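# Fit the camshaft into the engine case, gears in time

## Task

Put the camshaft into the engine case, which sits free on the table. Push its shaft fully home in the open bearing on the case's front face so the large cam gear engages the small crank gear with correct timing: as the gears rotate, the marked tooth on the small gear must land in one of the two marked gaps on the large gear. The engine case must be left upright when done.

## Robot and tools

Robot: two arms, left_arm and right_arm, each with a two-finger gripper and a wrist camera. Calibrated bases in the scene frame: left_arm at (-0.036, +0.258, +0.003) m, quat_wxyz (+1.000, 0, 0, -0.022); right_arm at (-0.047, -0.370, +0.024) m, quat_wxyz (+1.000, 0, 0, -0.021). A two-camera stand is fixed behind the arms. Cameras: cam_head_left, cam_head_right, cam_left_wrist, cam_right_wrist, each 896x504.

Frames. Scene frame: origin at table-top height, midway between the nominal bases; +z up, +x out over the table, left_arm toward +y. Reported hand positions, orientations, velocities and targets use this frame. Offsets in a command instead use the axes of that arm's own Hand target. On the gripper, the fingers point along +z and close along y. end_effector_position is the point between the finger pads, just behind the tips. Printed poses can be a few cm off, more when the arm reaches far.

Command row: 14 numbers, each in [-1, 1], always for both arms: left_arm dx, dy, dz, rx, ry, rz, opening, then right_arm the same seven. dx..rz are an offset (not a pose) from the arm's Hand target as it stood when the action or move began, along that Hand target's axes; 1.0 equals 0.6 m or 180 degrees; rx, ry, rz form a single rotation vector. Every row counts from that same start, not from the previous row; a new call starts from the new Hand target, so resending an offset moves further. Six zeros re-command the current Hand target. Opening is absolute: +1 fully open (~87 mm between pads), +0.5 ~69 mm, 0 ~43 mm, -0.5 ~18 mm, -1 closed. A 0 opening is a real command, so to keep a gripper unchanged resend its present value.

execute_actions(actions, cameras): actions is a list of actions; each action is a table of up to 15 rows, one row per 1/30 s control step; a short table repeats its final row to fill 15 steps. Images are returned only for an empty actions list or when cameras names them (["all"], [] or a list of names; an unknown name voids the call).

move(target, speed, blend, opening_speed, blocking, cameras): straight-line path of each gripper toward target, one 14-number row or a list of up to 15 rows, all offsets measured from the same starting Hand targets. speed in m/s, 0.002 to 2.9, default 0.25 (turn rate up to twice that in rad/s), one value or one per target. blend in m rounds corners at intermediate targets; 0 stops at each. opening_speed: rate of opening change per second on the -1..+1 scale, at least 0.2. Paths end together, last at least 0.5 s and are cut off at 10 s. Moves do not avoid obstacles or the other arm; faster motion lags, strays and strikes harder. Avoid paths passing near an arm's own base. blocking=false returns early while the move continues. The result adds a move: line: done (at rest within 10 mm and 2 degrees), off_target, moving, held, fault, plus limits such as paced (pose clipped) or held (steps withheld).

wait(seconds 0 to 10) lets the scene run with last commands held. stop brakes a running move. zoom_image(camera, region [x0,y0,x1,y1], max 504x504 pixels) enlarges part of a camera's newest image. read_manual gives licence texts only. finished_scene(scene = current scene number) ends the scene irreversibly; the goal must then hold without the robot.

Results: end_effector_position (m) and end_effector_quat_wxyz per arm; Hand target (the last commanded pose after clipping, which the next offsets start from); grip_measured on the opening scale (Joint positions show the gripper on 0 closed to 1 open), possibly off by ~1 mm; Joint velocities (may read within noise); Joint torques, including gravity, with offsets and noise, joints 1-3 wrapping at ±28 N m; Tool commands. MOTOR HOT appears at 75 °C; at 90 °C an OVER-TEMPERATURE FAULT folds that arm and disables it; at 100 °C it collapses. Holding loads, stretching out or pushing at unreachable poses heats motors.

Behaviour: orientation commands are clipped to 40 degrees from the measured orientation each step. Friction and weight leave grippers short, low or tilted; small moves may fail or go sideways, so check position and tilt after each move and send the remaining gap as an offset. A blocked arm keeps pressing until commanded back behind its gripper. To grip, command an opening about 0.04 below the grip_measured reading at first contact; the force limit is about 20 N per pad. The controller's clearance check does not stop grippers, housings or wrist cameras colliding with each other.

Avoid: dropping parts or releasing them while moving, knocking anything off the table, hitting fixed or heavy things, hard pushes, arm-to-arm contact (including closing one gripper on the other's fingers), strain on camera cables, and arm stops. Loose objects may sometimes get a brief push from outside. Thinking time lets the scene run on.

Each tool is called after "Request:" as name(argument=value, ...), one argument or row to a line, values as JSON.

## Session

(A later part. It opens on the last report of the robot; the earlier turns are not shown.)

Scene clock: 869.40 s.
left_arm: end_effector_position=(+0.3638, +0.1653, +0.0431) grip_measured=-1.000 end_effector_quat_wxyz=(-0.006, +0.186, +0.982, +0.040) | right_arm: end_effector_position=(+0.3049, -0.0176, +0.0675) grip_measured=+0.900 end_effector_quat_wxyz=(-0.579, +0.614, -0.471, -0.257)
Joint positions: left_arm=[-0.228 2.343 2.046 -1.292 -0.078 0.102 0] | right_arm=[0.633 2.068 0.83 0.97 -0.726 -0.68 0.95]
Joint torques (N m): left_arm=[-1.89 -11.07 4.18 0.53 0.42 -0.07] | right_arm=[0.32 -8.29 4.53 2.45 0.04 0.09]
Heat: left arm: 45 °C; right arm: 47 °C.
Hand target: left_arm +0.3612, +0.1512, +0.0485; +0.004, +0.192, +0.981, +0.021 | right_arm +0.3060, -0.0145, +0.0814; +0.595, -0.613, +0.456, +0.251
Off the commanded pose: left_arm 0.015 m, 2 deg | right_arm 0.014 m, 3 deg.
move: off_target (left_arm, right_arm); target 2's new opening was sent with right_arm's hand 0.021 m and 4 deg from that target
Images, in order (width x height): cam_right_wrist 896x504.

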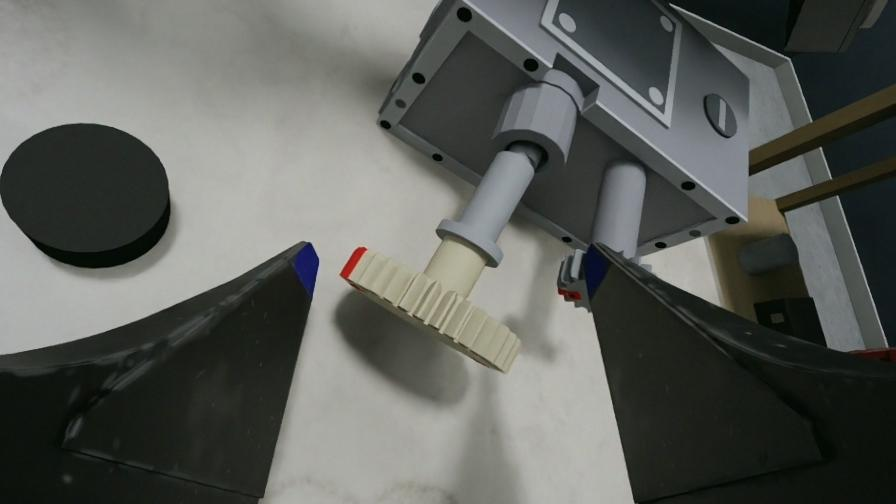

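Request:
move(
  target=[0,0,0,0,0,0,-1,0,0,-0.15,0,0,0,0.9],
  speed=0.1,
  cameras=["all"],
)

Request:
zoom_image(
  camera="cam_right_wrist",
  region=[350, 0, 850, 300],
)

Scene clock: 874.40 s.
left_arm: end_effector_position=(+0.3638, +0.1653, +0.0431) grip_measured=-1.000 end_effector_quat_wxyz=(-0.006, +0.186, +0.982, +0.040) | right_arm: end_effector_position=(+0.2860, -0.0982, +0.0886) grip_measured=+0.900 end_effector_quat_wxyz=(+0.587, -0.609, +0.467, +0.256)
Joint positions: left_arm=[-0.228 2.343 2.046 -1.292 -0.078 0.102 0] | right_arm=[0.443 1.849 0.595 0.959 -0.905 -0.74 0.95]
Joint torques (N m): left_arm=[-1.88 -11.08 4.16 0.53 0.42 -0.07] | right_arm=[-0.64 -7.19 3.63 2.1 -0.1 -0.06]
Heat: left arm: 46 °C; right arm: 47 °C.
Hand target: left_arm +0.3612, +0.1512, +0.0485; +0.004, +0.192, +0.981, +0.021 | right_arm +0.2847, -0.1006, +0.0964; +0.595, -0.613, +0.456, +0.251
Off the commanded pose: left_arm 0.015 m, 2 deg | right_arm 0.008 m, 2 deg.
move: off_target (left_arm)

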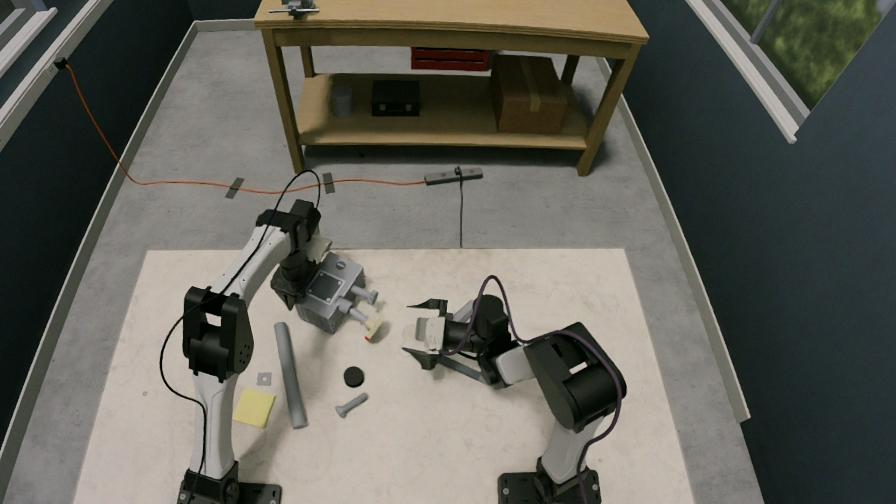

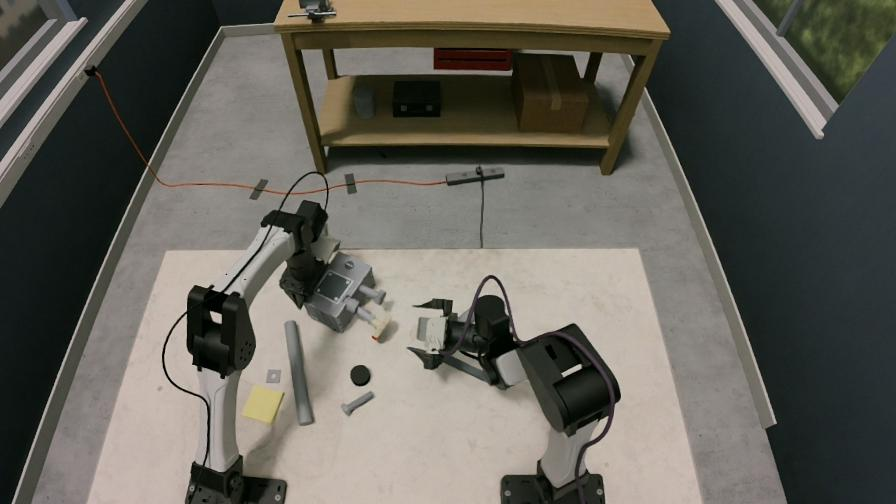

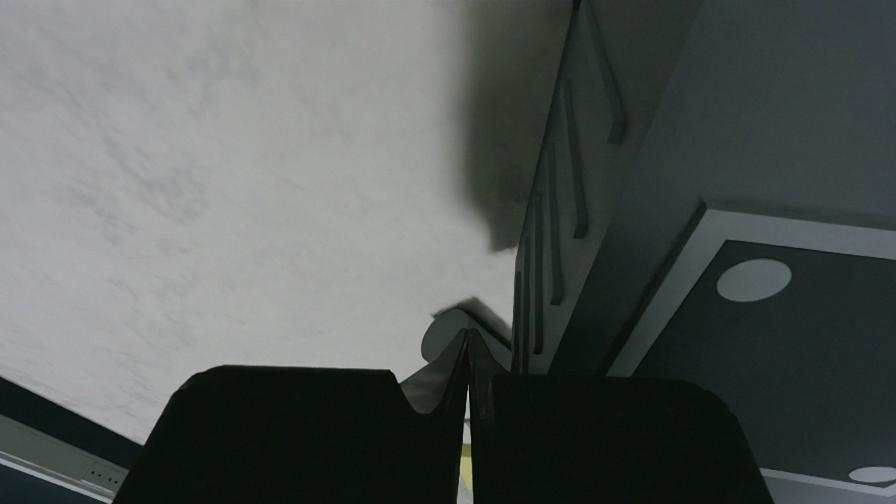

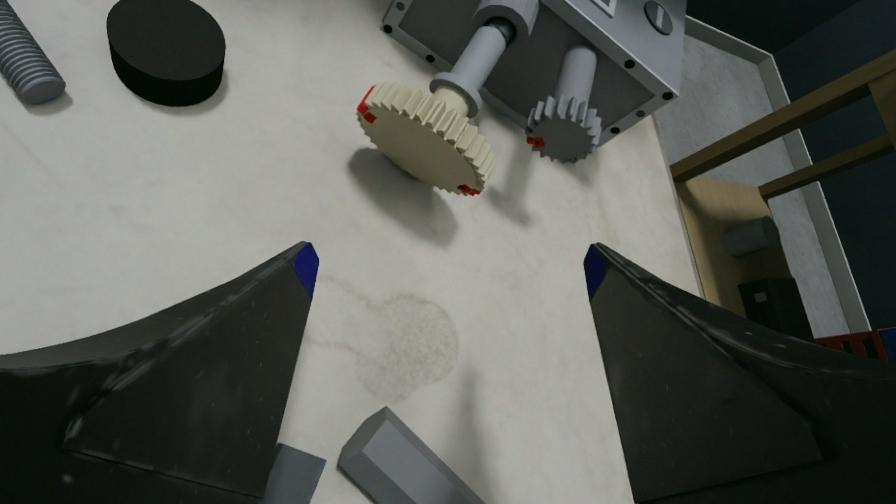

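Scaled by 1.008 from the camera's 896x504 image, which has a finer 1280x720 frame.

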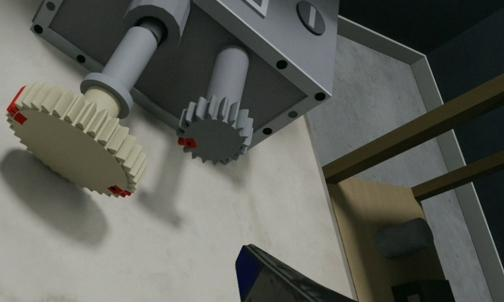

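Request:
move(
  target=[
    [0,0,0,0,0,0,-1,-0.197,-0.045,-0.1,0.165,0.14,0.3,0],
    [0,0,0,0,0,0,-1,-0.098,-0.016,0.061,0.331,0.2796,0.602,0],
  ],
  speed=0.25,
  blend=[0.03,0],
  cameras=["all"],
)

Scene clock: 912.77 s.
left_arm: end_effector_position=(+0.3638, +0.1653, +0.0431) grip_measured=-1.000 end_effector_quat_wxyz=(-0.006, +0.186, +0.982, +0.040) | right_arm: end_effector_position=(+0.2702, -0.0583, +0.1363) grip_measured=+0.000 end_effector_quat_wxyz=(+0.138, +0.250, +0.949, +0.131)
Joint positions: left_arm=[-0.228 2.343 2.046 -1.292 -0.078 0.102 0] | right_arm=[0.764 1.932 1.658 -0.923 0.082 1.222 0.5]
Joint torques (N m): left_arm=[-1.88 -11.08 4.19 0.53 0.42 -0.08] | right_arm=[0.06 -6.8 9.61 1.26 0.15 0.18]
Heat: left arm: 47 °C; right arm: 41 °C.
Hand target: left_arm +0.3612, +0.1512, +0.0485; +0.004, +0.192, +0.981, +0.021 | right_arm +0.2746, -0.0514, +0.1450; +0.141, +0.255, +0.946, +0.143
Off the commanded pose: left_arm 0.015 m, 2 deg | right_arm 0.012 m, 2 deg.
move: off_target (left_arm, right_arm)

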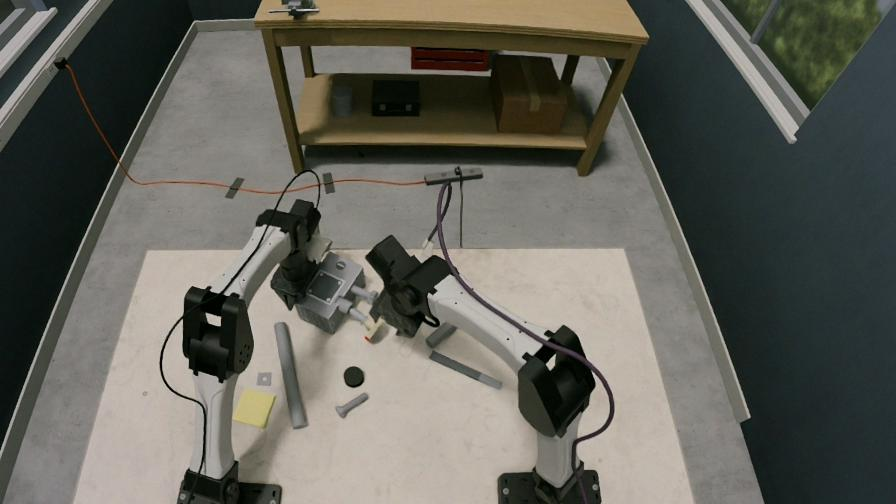

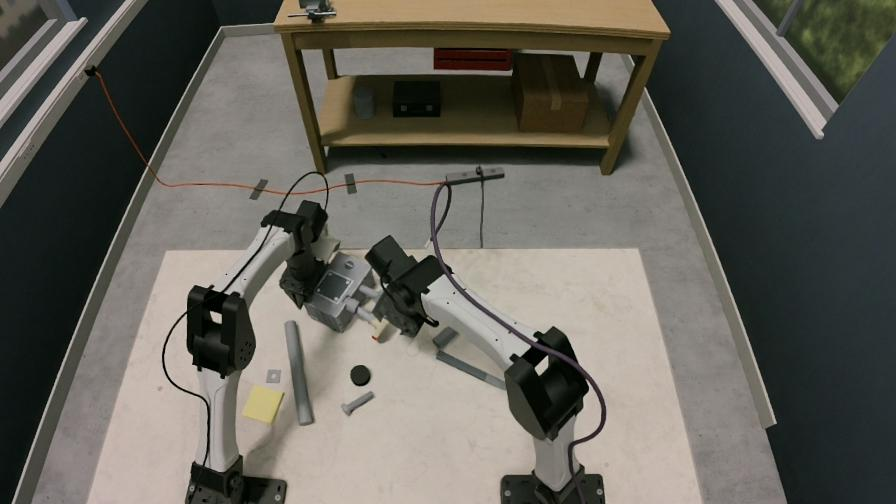

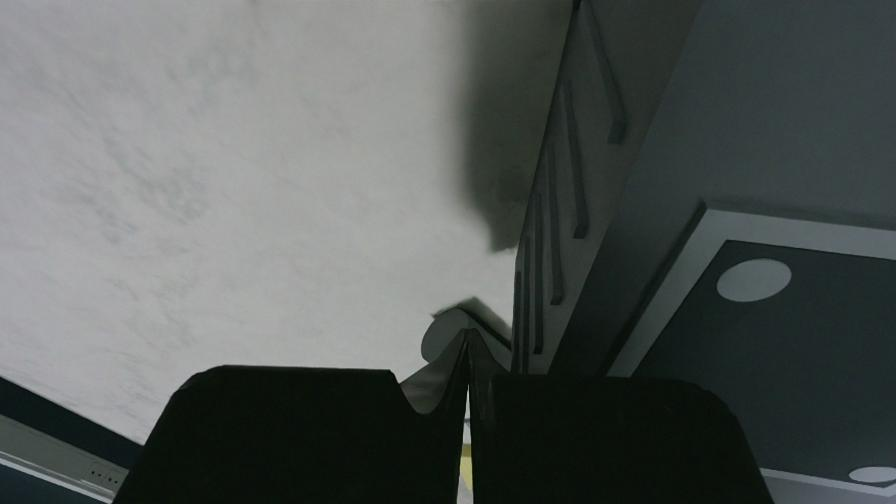

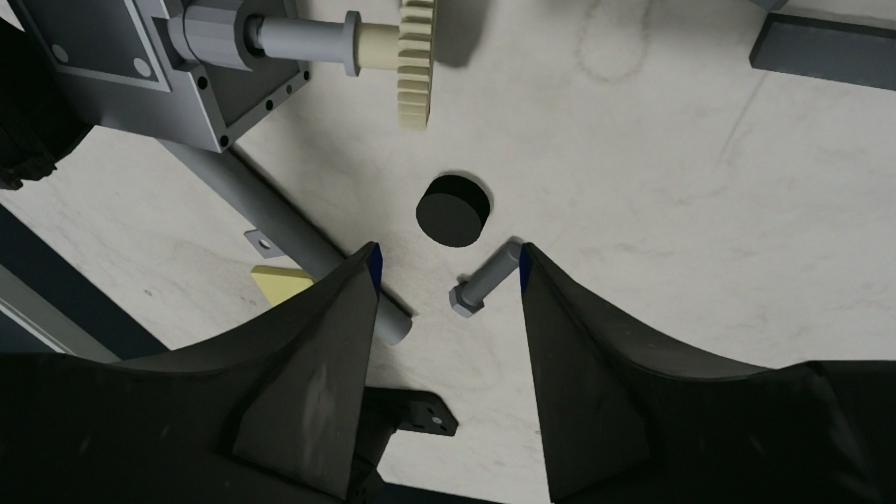

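Request:
move(
  target=[0,0,0,0,0,0,-1,-0.0147,0.0217,0.06,0,0,0,-0.3],
  speed=0.1,
  cameras=["cam_right_wrist"],
)

Scene clock: 923.50 s.
left_arm: end_effector_position=(+0.3638, +0.1653, +0.0431) grip_measured=-1.000 end_effector_quat_wxyz=(-0.006, +0.186, +0.982, +0.040) | right_arm: end_effector_position=(+0.2883, -0.0435, +0.1079) grip_measured=-0.300 end_effector_quat_wxyz=(+0.131, +0.252, +0.951, +0.125)
Joint positions: left_arm=[-0.228 2.343 2.046 -1.292 -0.078 0.102 0] | right_arm=[0.76 2.05 1.719 -0.884 0.076 1.223 0.35]
Joint torques (N m): left_arm=[-1.88 -11.08 4.18 0.52 0.42 -0.07] | right_arm=[-0.84 -7.64 9.62 1.44 0.12 0.03]
Heat: left arm: 48 °C; right arm: 39 °C.
Hand target: left_arm +0.3612, +0.1512, +0.0485; +0.004, +0.192, +0.981, +0.021 | right_arm +0.3000, -0.0381, +0.1180; +0.141, +0.255, +0.946, +0.143
Off the commanded pose: left_arm 0.015 m, 2 deg | right_arm 0.016 m, 2 deg.
move: off_target (left_arm, right_arm)
Images, in order (width x height): cam_right_wrist 896x504.

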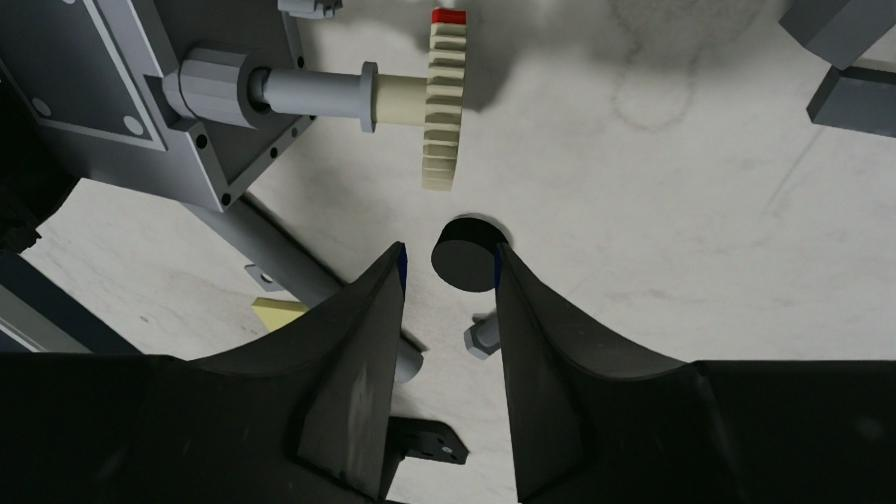

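Request:
move(
  target=[0,0,0,0,0,0,-1,0,0.002,0.055,0,0,0,-0.3],
  speed=0.08,
  cameras=["cam_right_wrist"],
)

Scene clock: 930.53 s.
left_arm: end_effector_position=(+0.3638, +0.1653, +0.0431) grip_measured=-1.000 end_effector_quat_wxyz=(-0.006, +0.186, +0.982, +0.040) | right_arm: end_effector_position=(+0.3025, -0.0343, +0.0818) grip_measured=-0.300 end_effector_quat_wxyz=(+0.133, +0.254, +0.949, +0.129)
Joint positions: left_arm=[-0.228 2.343 2.046 -1.292 -0.078 0.102 0] | right_arm=[0.754 2.121 1.719 -0.802 0.074 1.223 0.35]
Joint torques (N m): left_arm=[-1.87 -11.07 4.18 0.53 0.42 -0.08] | right_arm=[-0.8 -8.08 8.4 1.46 0.13 -0.01]
Heat: left arm: 48 °C; right arm: 38 °C.
Hand target: left_arm +0.3612, +0.1512, +0.0485; +0.004, +0.192, +0.981, +0.021 | right_arm +0.3117, -0.0306, +0.0881; +0.141, +0.256, +0.946, +0.143
Off the commanded pose: left_arm 0.015 m, 2 deg | right_arm 0.012 m, 2 deg.
move: off_target (left_arm, right_arm)
Images, in order (width x height): cam_right_wrist 896x504.

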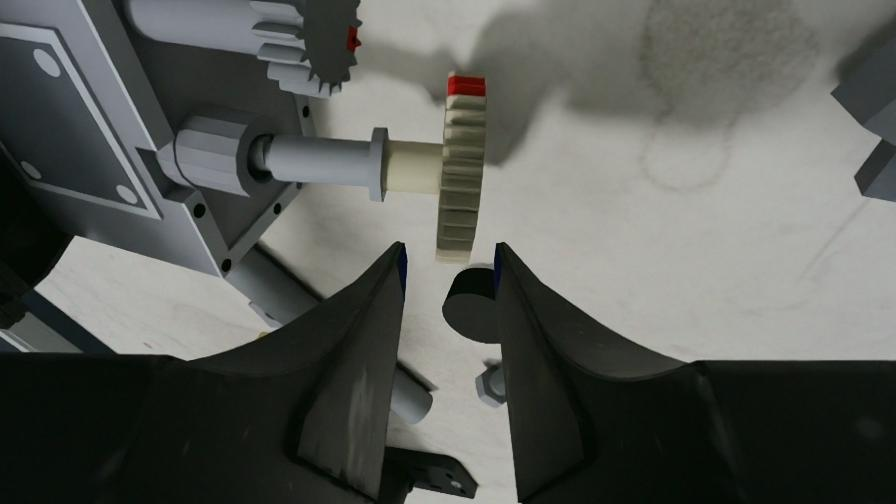

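Request:
move(
  target=[
    [0,0,0,0,0,0,-1,0.005,-0.0077,0.022,0,0,0,-0.3],
    [0,0,0,0,0,0,-1,0.005,-0.0077,0.022,0,0,0,-0.85],
  ],
  speed=0.06,
  opening_speed=0.4,
  cameras=["cam_right_wrist"],
)

Scene clock: 942.03 s.
left_arm: end_effector_position=(+0.3638, +0.1653, +0.0431) grip_measured=-1.000 end_effector_quat_wxyz=(-0.006, +0.186, +0.982, +0.040) | right_arm: end_effector_position=(+0.3052, -0.0349, +0.0757) grip_measured=-0.679 end_effector_quat_wxyz=(+0.135, +0.255, +0.949, +0.128)
Joint positions: left_arm=[-0.228 2.343 2.046 -1.292 -0.078 0.102 0] | right_arm=[0.751 2.132 1.712 -0.785 0.077 1.22 0.16]
Joint torques (N m): left_arm=[-1.88 -11.08 4.19 0.53 0.42 -0.08] | right_arm=[-0.47 -8.01 5.42 1.83 0.12 0.03]
Heat: left arm: 48 °C; right arm: 38 °C.
Hand target: left_arm +0.3612, +0.1512, +0.0485; +0.004, +0.192, +0.981, +0.021 | right_arm +0.3117, -0.0302, +0.0738; +0.141, +0.256, +0.946, +0.143
Off the commanded pose: left_arm 0.015 m, 2 deg | right_arm 0.008 m, 2 deg.
move: off_target (left_arm)
Images, in order (width x height): cam_right_wrist 896x504.

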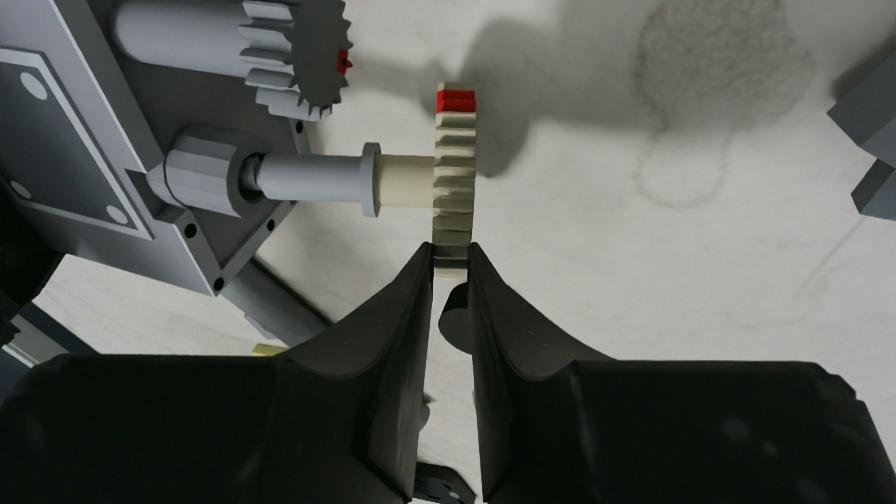

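Request:
move(
  target=[0,0,0,0,0,0,-1,-0.0207,0.0237,-0.043,0.1023,0.0051,-0.0549,-0.85],
  speed=0.05,
  cameras=["cam_right_wrist"],
)

Request:
zoom_image(
  camera="cam_right_wrist",
  region=[60, 60, 500, 300],
)

Scene clock: 965.40 s.
left_arm: end_effector_position=(+0.3638, +0.1653, +0.0431) grip_measured=-1.000 end_effector_quat_wxyz=(-0.006, +0.186, +0.982, +0.040) | right_arm: end_effector_position=(+0.3185, -0.0352, +0.0977) grip_measured=-0.690 end_effector_quat_wxyz=(+0.102, +0.201, +0.974, -0.013)
Joint positions: left_arm=[-0.228 2.343 2.046 -1.292 -0.078 0.102 0] | right_arm=[0.773 2.634 2.739 -1.576 0.18 1.128 0.155]
Joint torques (N m): left_arm=[-1.87 -11.08 4.18 0.52 0.41 -0.08] | right_arm=[0.61 -9.96 8.9 0.73 0.33 -0.06]
Heat: left arm: 49 °C; right arm: 40 °C.
Hand target: left_arm +0.3612, +0.1512, +0.0485; +0.004, +0.192, +0.981, +0.021 | right_arm +0.3195, -0.0301, +0.1049; +0.102, +0.192, +0.976, -0.020
Off the commanded pose: left_arm 0.015 m, 2 deg | right_arm 0.009 m, 1 deg.
joint sent to its limit (right arm) — joint 4 (wrist pitch), lower limit. The joint targets still meet the commanded pose.
move: off_target (left_arm)
Images, in order (width x height): cam_right_wrist 896x504.

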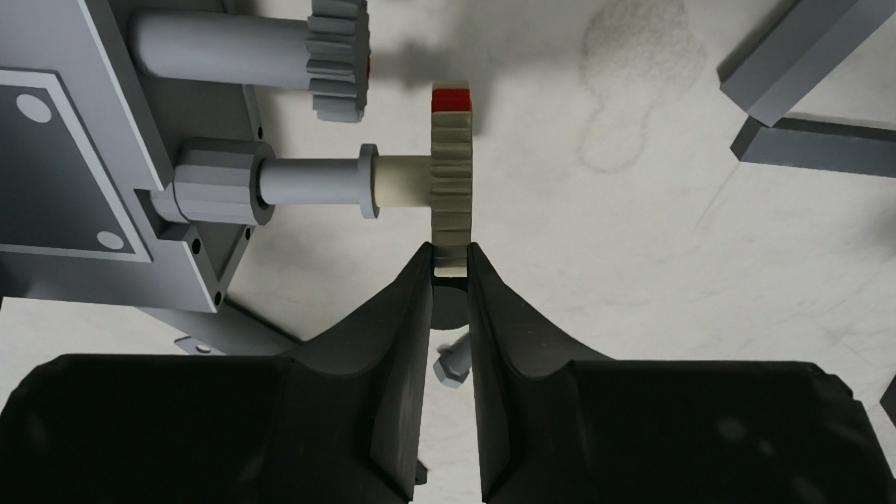

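Scaled by 1.145 from the camera's 896x504 image, which has a finer 1280x720 frame.

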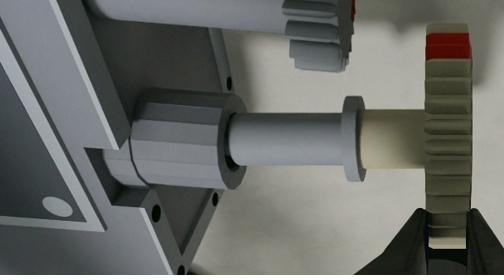

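Request:
zoom_image(
  camera="cam_right_wrist",
  region=[220, 120, 340, 240],
)

Scaled by 4.200 from the camera's 896x504 image, which has a finer 1280x720 frame.

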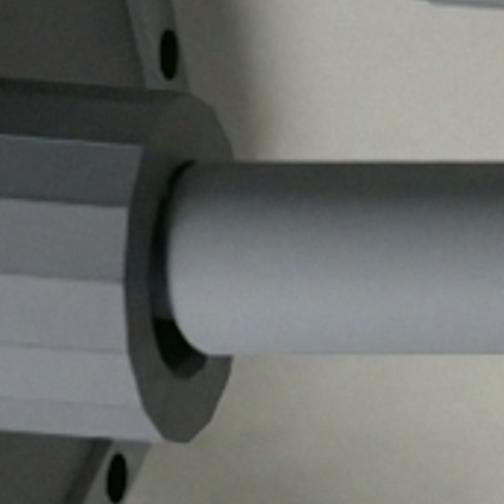

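Request:
move(
  target=[
    [0,0,0,0,0,0,-1,0.004,0,-0.0015,0,0,0.0167,-0.85],
    [0,0,0,0,0,0,-1,0.004,0.025,-0.0015,0,0,0.0167,-0.85],
  ],
  speed=0.04,
  cameras=["cam_right_wrist"],
)

Request:
zoom_image(
  camera="cam_right_wrist",
  region=[220, 120, 340, 240],
)

Scene clock: 985.40 s.
left_arm: end_effector_position=(+0.3638, +0.1653, +0.0431) grip_measured=-1.000 end_effector_quat_wxyz=(-0.006, +0.186, +0.982, +0.040) | right_arm: end_effector_position=(+0.3167, -0.0288, +0.0984) grip_measured=-0.690 end_effector_quat_wxyz=(+0.106, +0.212, +0.971, -0.012)
Joint positions: left_arm=[-0.228 2.343 2.046 -1.292 -0.078 0.102 0] | right_arm=[0.786 2.668 2.81 -1.609 0.186 1.165 0.155]
Joint torques (N m): left_arm=[-1.84 -11.1 4.18 0.53 0.42 -0.08] | right_arm=[0.83 -9.83 8.9 1.14 0.28 0.26]
Heat: left arm: 49 °C; right arm: 42 °C.
Hand target: left_arm +0.3612, +0.1512, +0.0485; +0.004, +0.192, +0.981, +0.021 | right_arm +0.3228, -0.0151, +0.1052; +0.103, +0.217, +0.971, -0.018
Off the commanded pose: left_arm 0.015 m, 2 deg | right_arm 0.016 m, 1 deg.
joint read past its limit (right arm) — joint 4 (wrist pitch), lower limit.
joint sent to its limit (right arm) — joint 4 (wrist pitch), lower limit. The joint targets are off in orientation, not in position.
move: off_target (left_arm, right_arm)
Images, in order (width x height): cam_right_wrist 896x504.

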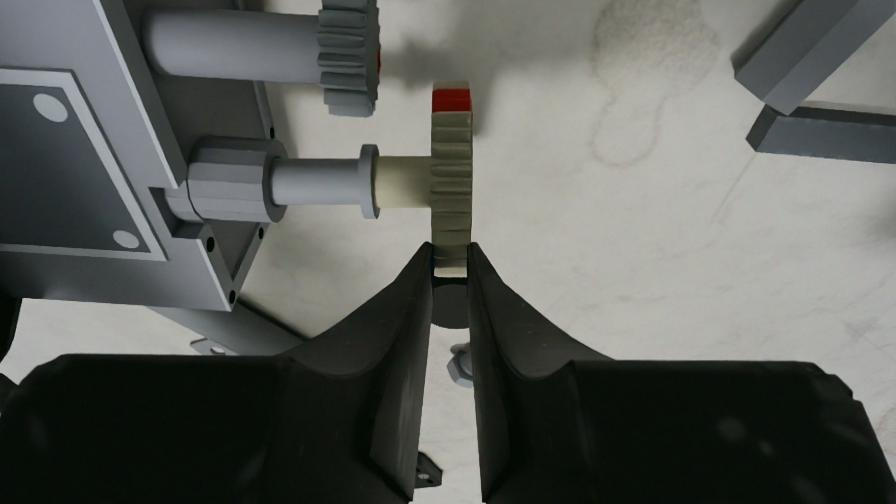

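Scaled by 4.200 from the camera's 896x504 image, which has a finer 1280x720 frame.

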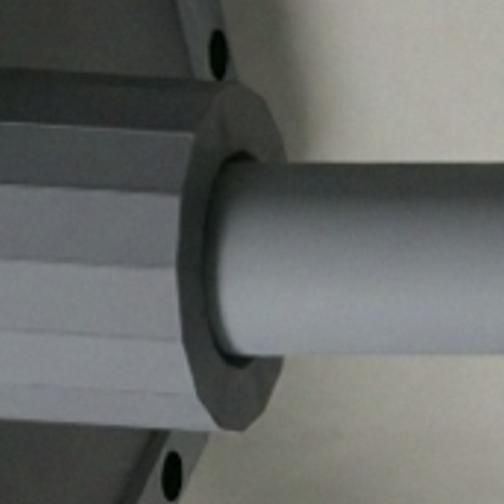

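Request:
move(
  target=[0,0,0,0,0,0,-1,0,0.02,0,0,0,0,-0.85],
  speed=0.04,
  cameras=["cam_right_wrist","cam_left_wrist"],
)

Request:
zoom_image(
  camera="cam_right_wrist",
  region=[220, 120, 340, 240],
)

Scene clock: 991.57 s.
left_arm: end_effector_position=(+0.3643, +0.1657, +0.0431) grip_measured=-1.000 end_effector_quat_wxyz=(-0.005, +0.186, +0.982, +0.041) | right_arm: end_effector_position=(+0.3186, -0.0282, +0.0990) grip_measured=-0.692 end_effector_quat_wxyz=(+0.113, +0.211, +0.971, -0.012)
Joint positions: left_arm=[-0.228 2.343 2.046 -1.29 -0.081 0.102 0] | right_arm=[0.789 2.675 2.827 -1.611 0.2 1.165 0.154]
Joint torques (N m): left_arm=[-1.87 -11.06 4.18 0.51 0.45 -0.08] | right_arm=[1.17 -9.44 9.35 1.5 0.16 0.32]
Heat: left arm: 49 °C; right arm: 42 °C.
Hand target: left_arm +0.3612, +0.1512, +0.0485; +0.004, +0.192, +0.981, +0.021 | right_arm +0.3280, -0.0044, +0.1054; +0.103, +0.217, +0.971, -0.018
Off the commanded pose: left_arm 0.016 m, 3 deg | right_arm 0.026 m, 2 deg.
elbow stopped short (right arm): the move would have taken joint 3 (elbow) straighter than the controller allows.
joint read past its limit (right arm) — joint 4 (wrist pitch), lower limit.
move: off_target (left_arm, right_arm)
Images, in order (width x height): cam_left_wrist 896x504, cam_right_wrist 896x504.

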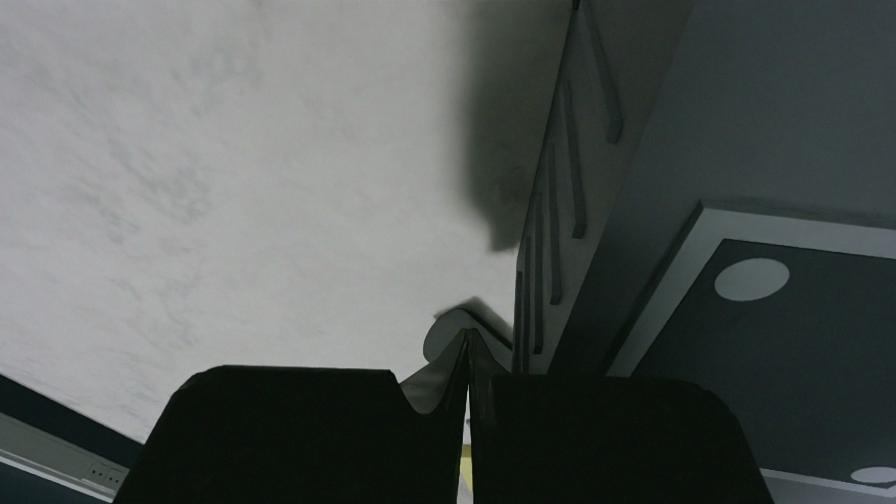

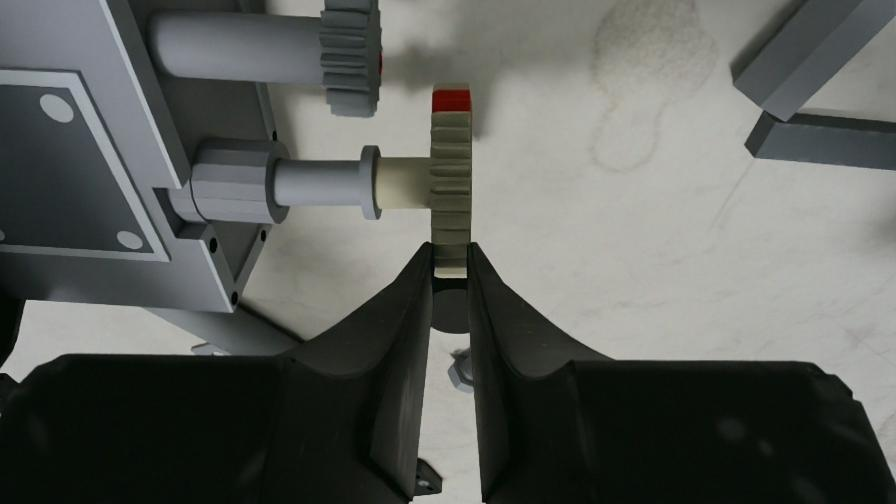

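Scaled by 4.200 from the camera's 896x504 image, which has a finer 1280x720 frame.

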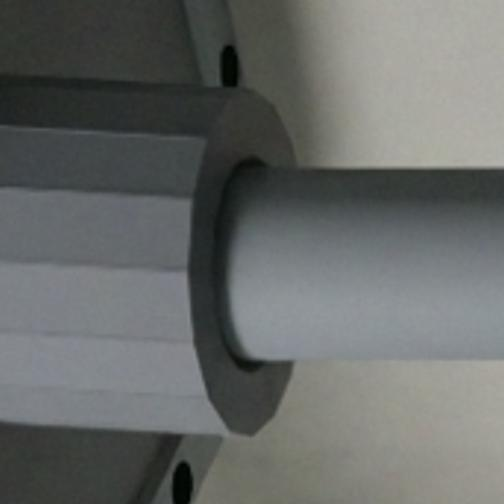

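Request:
move(
  target=[0,0,0,0,0,0,-1,-0.004,0,-0.003,0,0,0,-0.85],
  speed=0.04,
  cameras=["cam_right_wrist"],
)

Request:
zoom_image(
  camera="cam_right_wrist",
  region=[220, 120, 340, 240],
)

Scene clock: 999.07 s.
left_arm: end_effector_position=(+0.3643, +0.1657, +0.0431) grip_measured=-1.000 end_effector_quat_wxyz=(-0.005, +0.186, +0.982, +0.041) | right_arm: end_effector_position=(+0.3187, -0.0283, +0.0990) grip_measured=-0.692 end_effector_quat_wxyz=(+0.113, +0.211, +0.971, -0.012)
Joint positions: left_arm=[-0.228 2.343 2.046 -1.29 -0.081 0.102 0] | right_arm=[0.789 2.675 2.827 -1.611 0.2 1.165 0.154]
Joint torques (N m): left_arm=[-1.85 -11.06 4.19 0.52 0.45 -0.07] | right_arm=[0.98 -9.69 9.4 1.52 0.14 0.31]
Heat: left arm: 50 °C; right arm: 42 °C.
Hand target: left_arm +0.3612, +0.1512, +0.0485; +0.004, +0.192, +0.981, +0.021 | right_arm +0.3297, -0.0053, +0.1076; +0.103, +0.217, +0.971, -0.018
Off the commanded pose: left_arm 0.016 m, 3 deg | right_arm 0.027 m, 2 deg.
elbow stopped short (right arm): the move would have taken joint 3 (elbow) straighter than the controller allows.
joint read past its limit (right arm) — joint 4 (wrist pitch), lower limit.
move: off_target (left_arm, right_arm)
Images, in order (width x height): cam_right_wrist 896x504.

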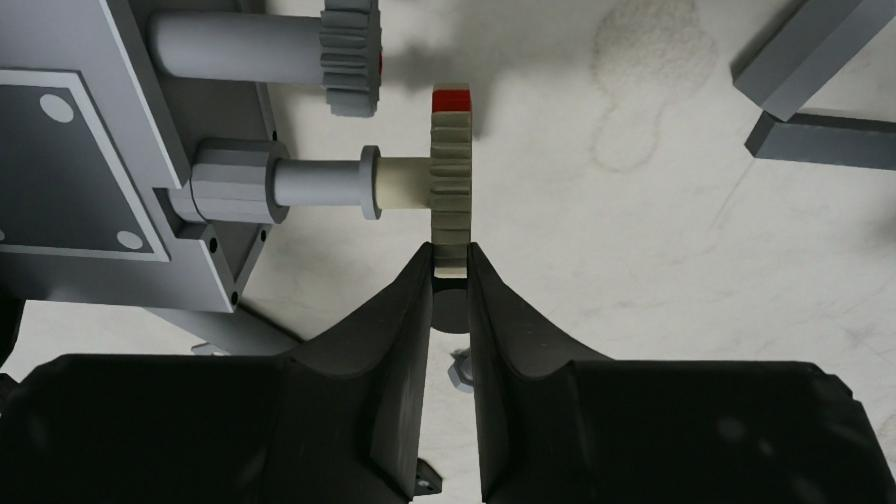

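Scaled by 4.200 from the camera's 896x504 image, which has a finer 1280x720 frame.

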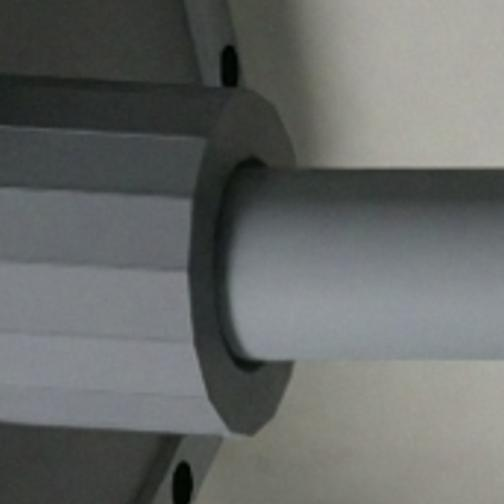

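Request:
move(
  target=[
    [0,0,0,0,0,0,-1,0,-0.03,0,0,0,0,-0.85],
    [0,0,0,0,0,0,-1,-0.004,-0.03,-0.005,0,0,0,-0.85],
    [0,0,0,0,0,0,-1,-0.004,0.01,-0.005,0,0,0,-0.85],
  ],
  speed=0.06,
  cameras=["cam_right_wrist"],
)

Request:
zoom_image(
  camera="cam_right_wrist",
  region=[220, 120, 340, 240],
)

Scene clock: 1009.37 s.
left_arm: end_effector_position=(+0.3643, +0.1657, +0.0431) grip_measured=-1.000 end_effector_quat_wxyz=(-0.005, +0.186, +0.982, +0.041) | right_arm: end_effector_position=(+0.3189, -0.0280, +0.0993) grip_measured=-0.692 end_effector_quat_wxyz=(+0.114, +0.211, +0.971, -0.012)
Joint positions: left_arm=[-0.228 2.343 2.046 -1.29 -0.081 0.102 0] | right_arm=[0.789 2.675 2.828 -1.611 0.2 1.164 0.154]
Joint torques (N m): left_arm=[-1.88 -11.07 4.21 0.51 0.45 -0.08] | right_arm=[1.03 -10.15 9.25 1.77 0.16 0.31]
Heat: left arm: 50 °C; right arm: 42 °C.
Hand target: left_arm +0.3612, +0.1512, +0.0485; +0.004, +0.192, +0.981, +0.021 | right_arm +0.3338, -0.0006, +0.1111; +0.103, +0.217, +0.971, -0.018
Off the commanded pose: left_arm 0.016 m, 3 deg | right_arm 0.033 m, 2 deg.
elbow stopped short (right arm): the move would have taken joint 3 (elbow) straighter than the controller allows.
joint read past its limit (right arm) — joint 4 (wrist pitch), lower limit.
move: off_target (left_arm, right_arm)
Images, in order (width x height): cam_right_wrist 896x504.

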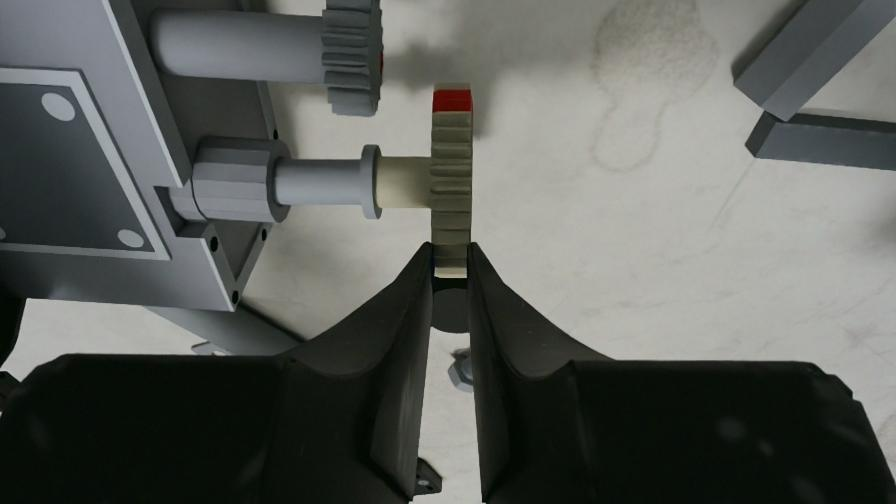

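Scaled by 4.200 from the camera's 896x504 image, which has a finer 1280x720 frame.

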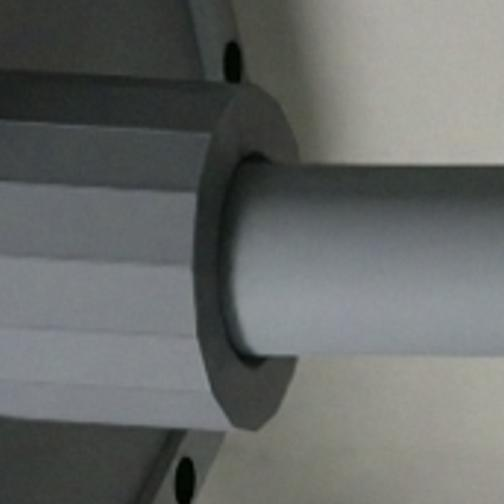

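Request:
move(
  target=[
    [0,0.04,0,0,0,0,-1,0,0,0,0,0,0,-0.85],
    [0.025,0.04,0,0,0,0,-1,0,0,0,0,0,0,-0.85],
    [0.025,-0.02,0,0,0,0,-1,0,0,0,0,0,0,-0.85],
  ],
  speed=0.06,
  cameras=["cam_right_wrist","cam_left_wrist"],
)

Request:
zoom_image(
  camera="cam_right_wrist",
  region=[220, 120, 340, 240],
)

Scene clock: 1032.23 s.
left_arm: end_effector_position=(+0.3423, +0.1654, +0.0370) grip_measured=-1.000 end_effector_quat_wxyz=(-0.019, +0.185, +0.981, +0.048) | right_arm: end_effector_position=(+0.3246, -0.0240, +0.1000) grip_measured=-0.692 end_effector_quat_wxyz=(+0.125, +0.213, +0.969, -0.003)
Joint positions: left_arm=[-0.247 2.282 1.91 -1.246 -0.092 0.079 0] | right_arm=[0.79 2.675 2.829 -1.585 0.208 1.167 0.154]
Joint torques (N m): left_arm=[-2.3 -11.75 4.7 0.53 0.55 -0.06] | right_arm=[0.94 -10.22 9.14 1.49 0.07 0.25]
Heat: left arm: 50 °C; right arm: 42 °C.
Hand target: left_arm +0.3428, +0.1458, +0.0480; +0.004, +0.192, +0.981, +0.021 | right_arm +0.3338, -0.0006, +0.1111; +0.103, +0.217, +0.971, -0.018
Off the commanded pose: left_arm 0.022 m, 4 deg | right_arm 0.028 m, 3 deg.
elbow stopped short (right arm): the move would have taken joint 3 (elbow) straighter than the controller allows.
joint read past its limit (right arm) — joint 4 (wrist pitch), lower limit.
move: off_target (left_arm, right_arm)
Images, in order (width x height): cam_left_wrist 896x504, cam_right_wrist 896x504.

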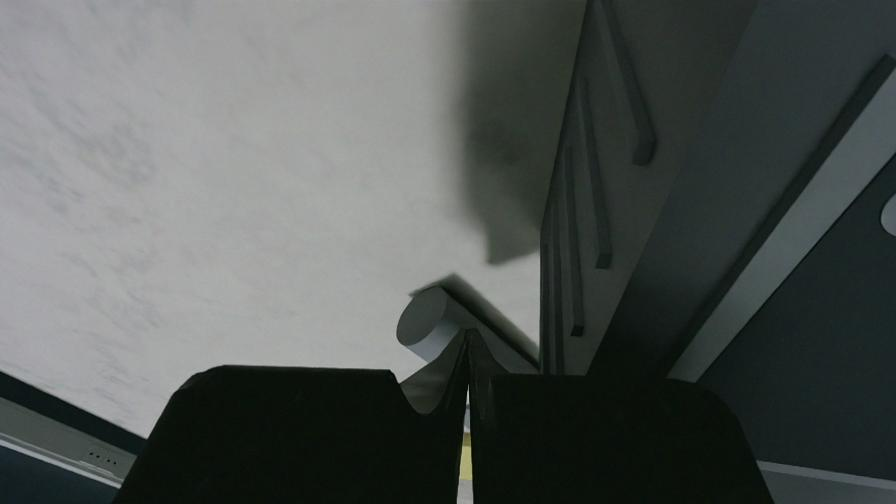

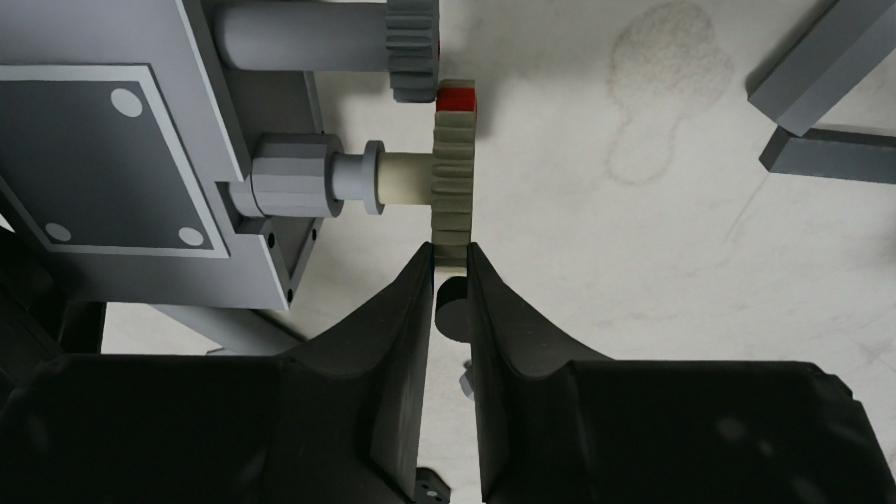

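Scaled by 4.200 from the camera's 896x504 image, which has a finer 1280x720 frame.

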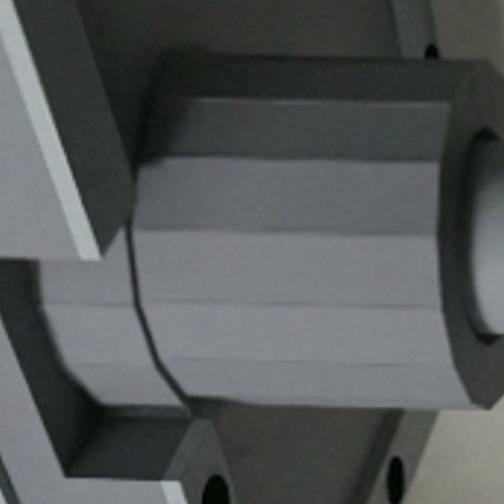

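Request:
move(
  target=[
    [0,0.03,0,0,0,0,-1,0,-0.035,0,0,0,0,-0.85],
    [0,0.03,0,0,0,0,-1,-0.0186,-0.035,0.0043,0,0.167,0,-0.85],
  ],
  speed=0.08,
  cameras=["cam_right_wrist","cam_left_wrist"],
)

Scene clock: 1070.10 s.
left_arm: end_effector_position=(+0.3422, +0.1652, +0.0366) grip_measured=-1.000 end_effector_quat_wxyz=(-0.021, +0.192, +0.981, +0.032) | right_arm: end_effector_position=(+0.3325, -0.0302, +0.1025) grip_measured=-0.690 end_effector_quat_wxyz=(-0.062, +0.252, +0.957, +0.129)
Joint positions: left_arm=[-0.236 2.282 1.91 -1.246 -0.06 0.105 0] | right_arm=[0.611 2.713 2.834 -1.582 -0.266 1.099 0.155]
Joint torques (N m): left_arm=[0.05 -11.36 5.75 0.5 0.24 0.06] | right_arm=[-0.5 -10 8.65 0.83 -0.32 0.08]
Heat: left arm: 51 °C; right arm: 44 °C.
Hand target: left_arm +0.3496, +0.1626, +0.0488; +0.004, +0.191, +0.981, +0.021 | right_arm +0.3352, -0.0245, +0.1107; -0.152, +0.214, +0.964, +0.039
Off the commanded pose: left_arm 0.015 m, 3 deg | right_arm 0.010 m, 15 deg.
elbow stopped short (right arm): the move would have taken joint 3 (elbow) straighter than the controller allows.
joint read past its limit (right arm) — joint 4 (wrist pitch), lower limit.
joint sent to its limit (right arm) — joint 4 (wrist pitch), lower limit. The joint targets are off in orientation, not in position.
move: off_target (left_arm, right_arm)
Images, in order (width x height): cam_left_wrist 896x504, cam_right_wrist 896x504.

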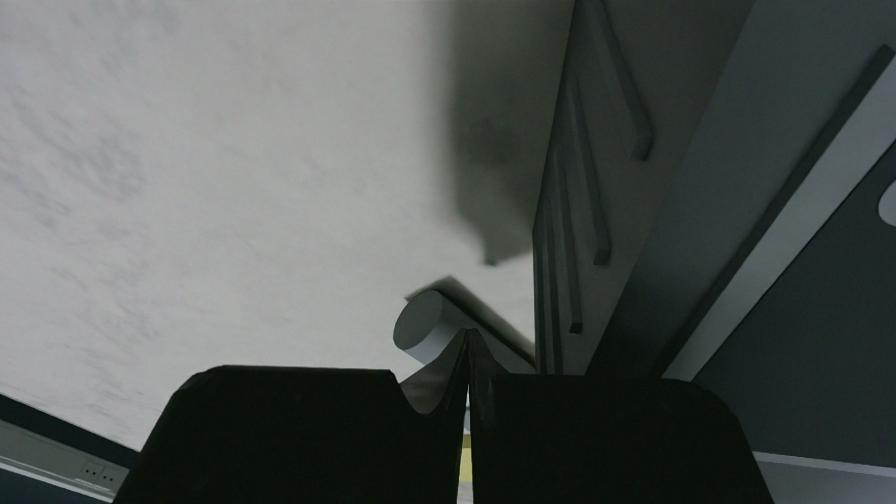

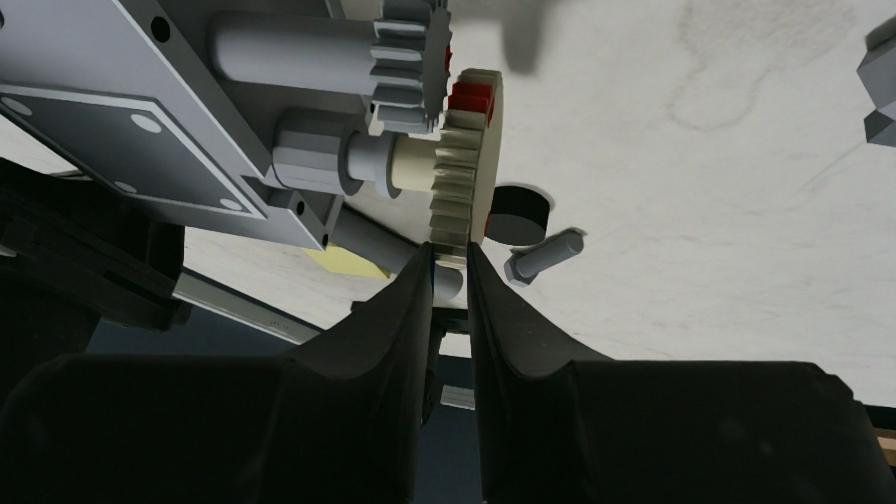

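Request:
move(
  target=[
    [0,0,0,0,0,0,-1,0,0,0,0,-0.06,0,-0.3],
    [0,0,0,0,0,0,-1,-0.02,0,-0.18,0,-0.06,0,-0.3],
  ],
  speed=0.08,
  cameras=["cam_right_wrist","cam_left_wrist"],
)

Scene clock: 1081.33 s.
left_arm: end_effector_position=(+0.3422, +0.1652, +0.0366) grip_measured=-1.000 end_effector_quat_wxyz=(-0.021, +0.192, +0.981, +0.032) | right_arm: end_effector_position=(+0.3696, -0.0456, +0.1798) grip_measured=-0.300 end_effector_quat_wxyz=(+0.068, +0.258, +0.947, +0.181)
Joint positions: left_arm=[-0.236 2.282 1.91 -1.246 -0.06 0.105 0] | right_arm=[0.585 2.549 2.84 -1.501 -0.148 1.103 0.35]
Joint torques (N m): left_arm=[0.03 -11.34 5.76 0.5 0.24 0.05] | right_arm=[-0.69 -12.78 8.25 1.46 -0.01 0.17]
Heat: left arm: 51 °C; right arm: 46 °C.
Hand target: left_arm +0.3496, +0.1626, +0.0488; +0.004, +0.191, +0.981, +0.021 | right_arm +0.3756, -0.0445, +0.2096; -0.061, +0.217, +0.974, +0.019
Off the commanded pose: left_arm 0.014 m, 3 deg | right_arm 0.030 m, 24 deg.
elbow stopped short (right arm): the move would have taken joint 3 (elbow) straighter than the controller allows.
move: off_target (left_arm, right_arm)
Images, in order (width x height): cam_left_wrist 896x504, cam_right_wrist 896x504.

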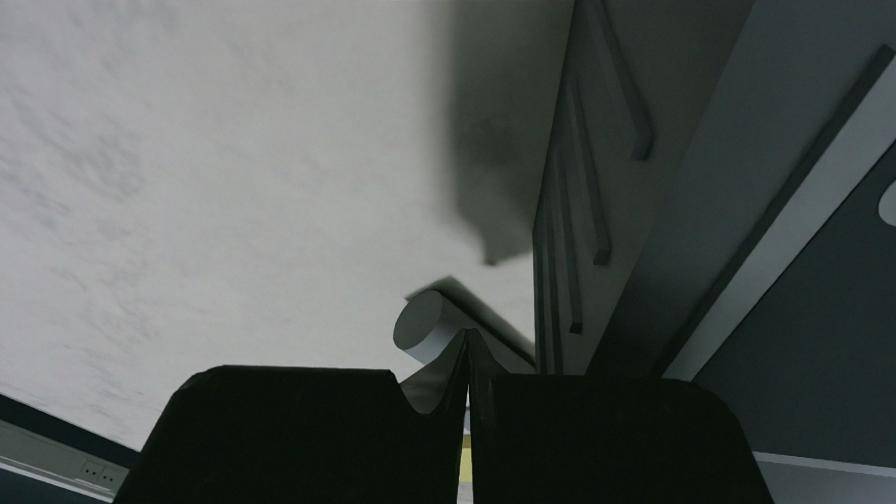

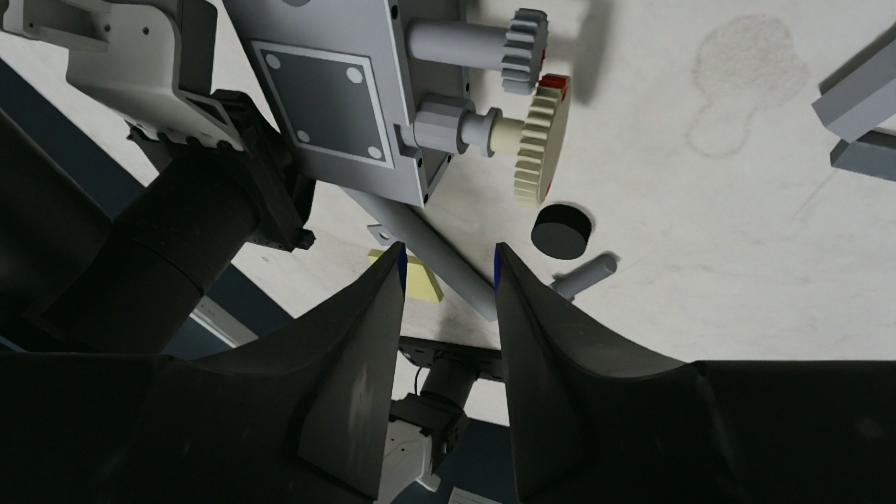

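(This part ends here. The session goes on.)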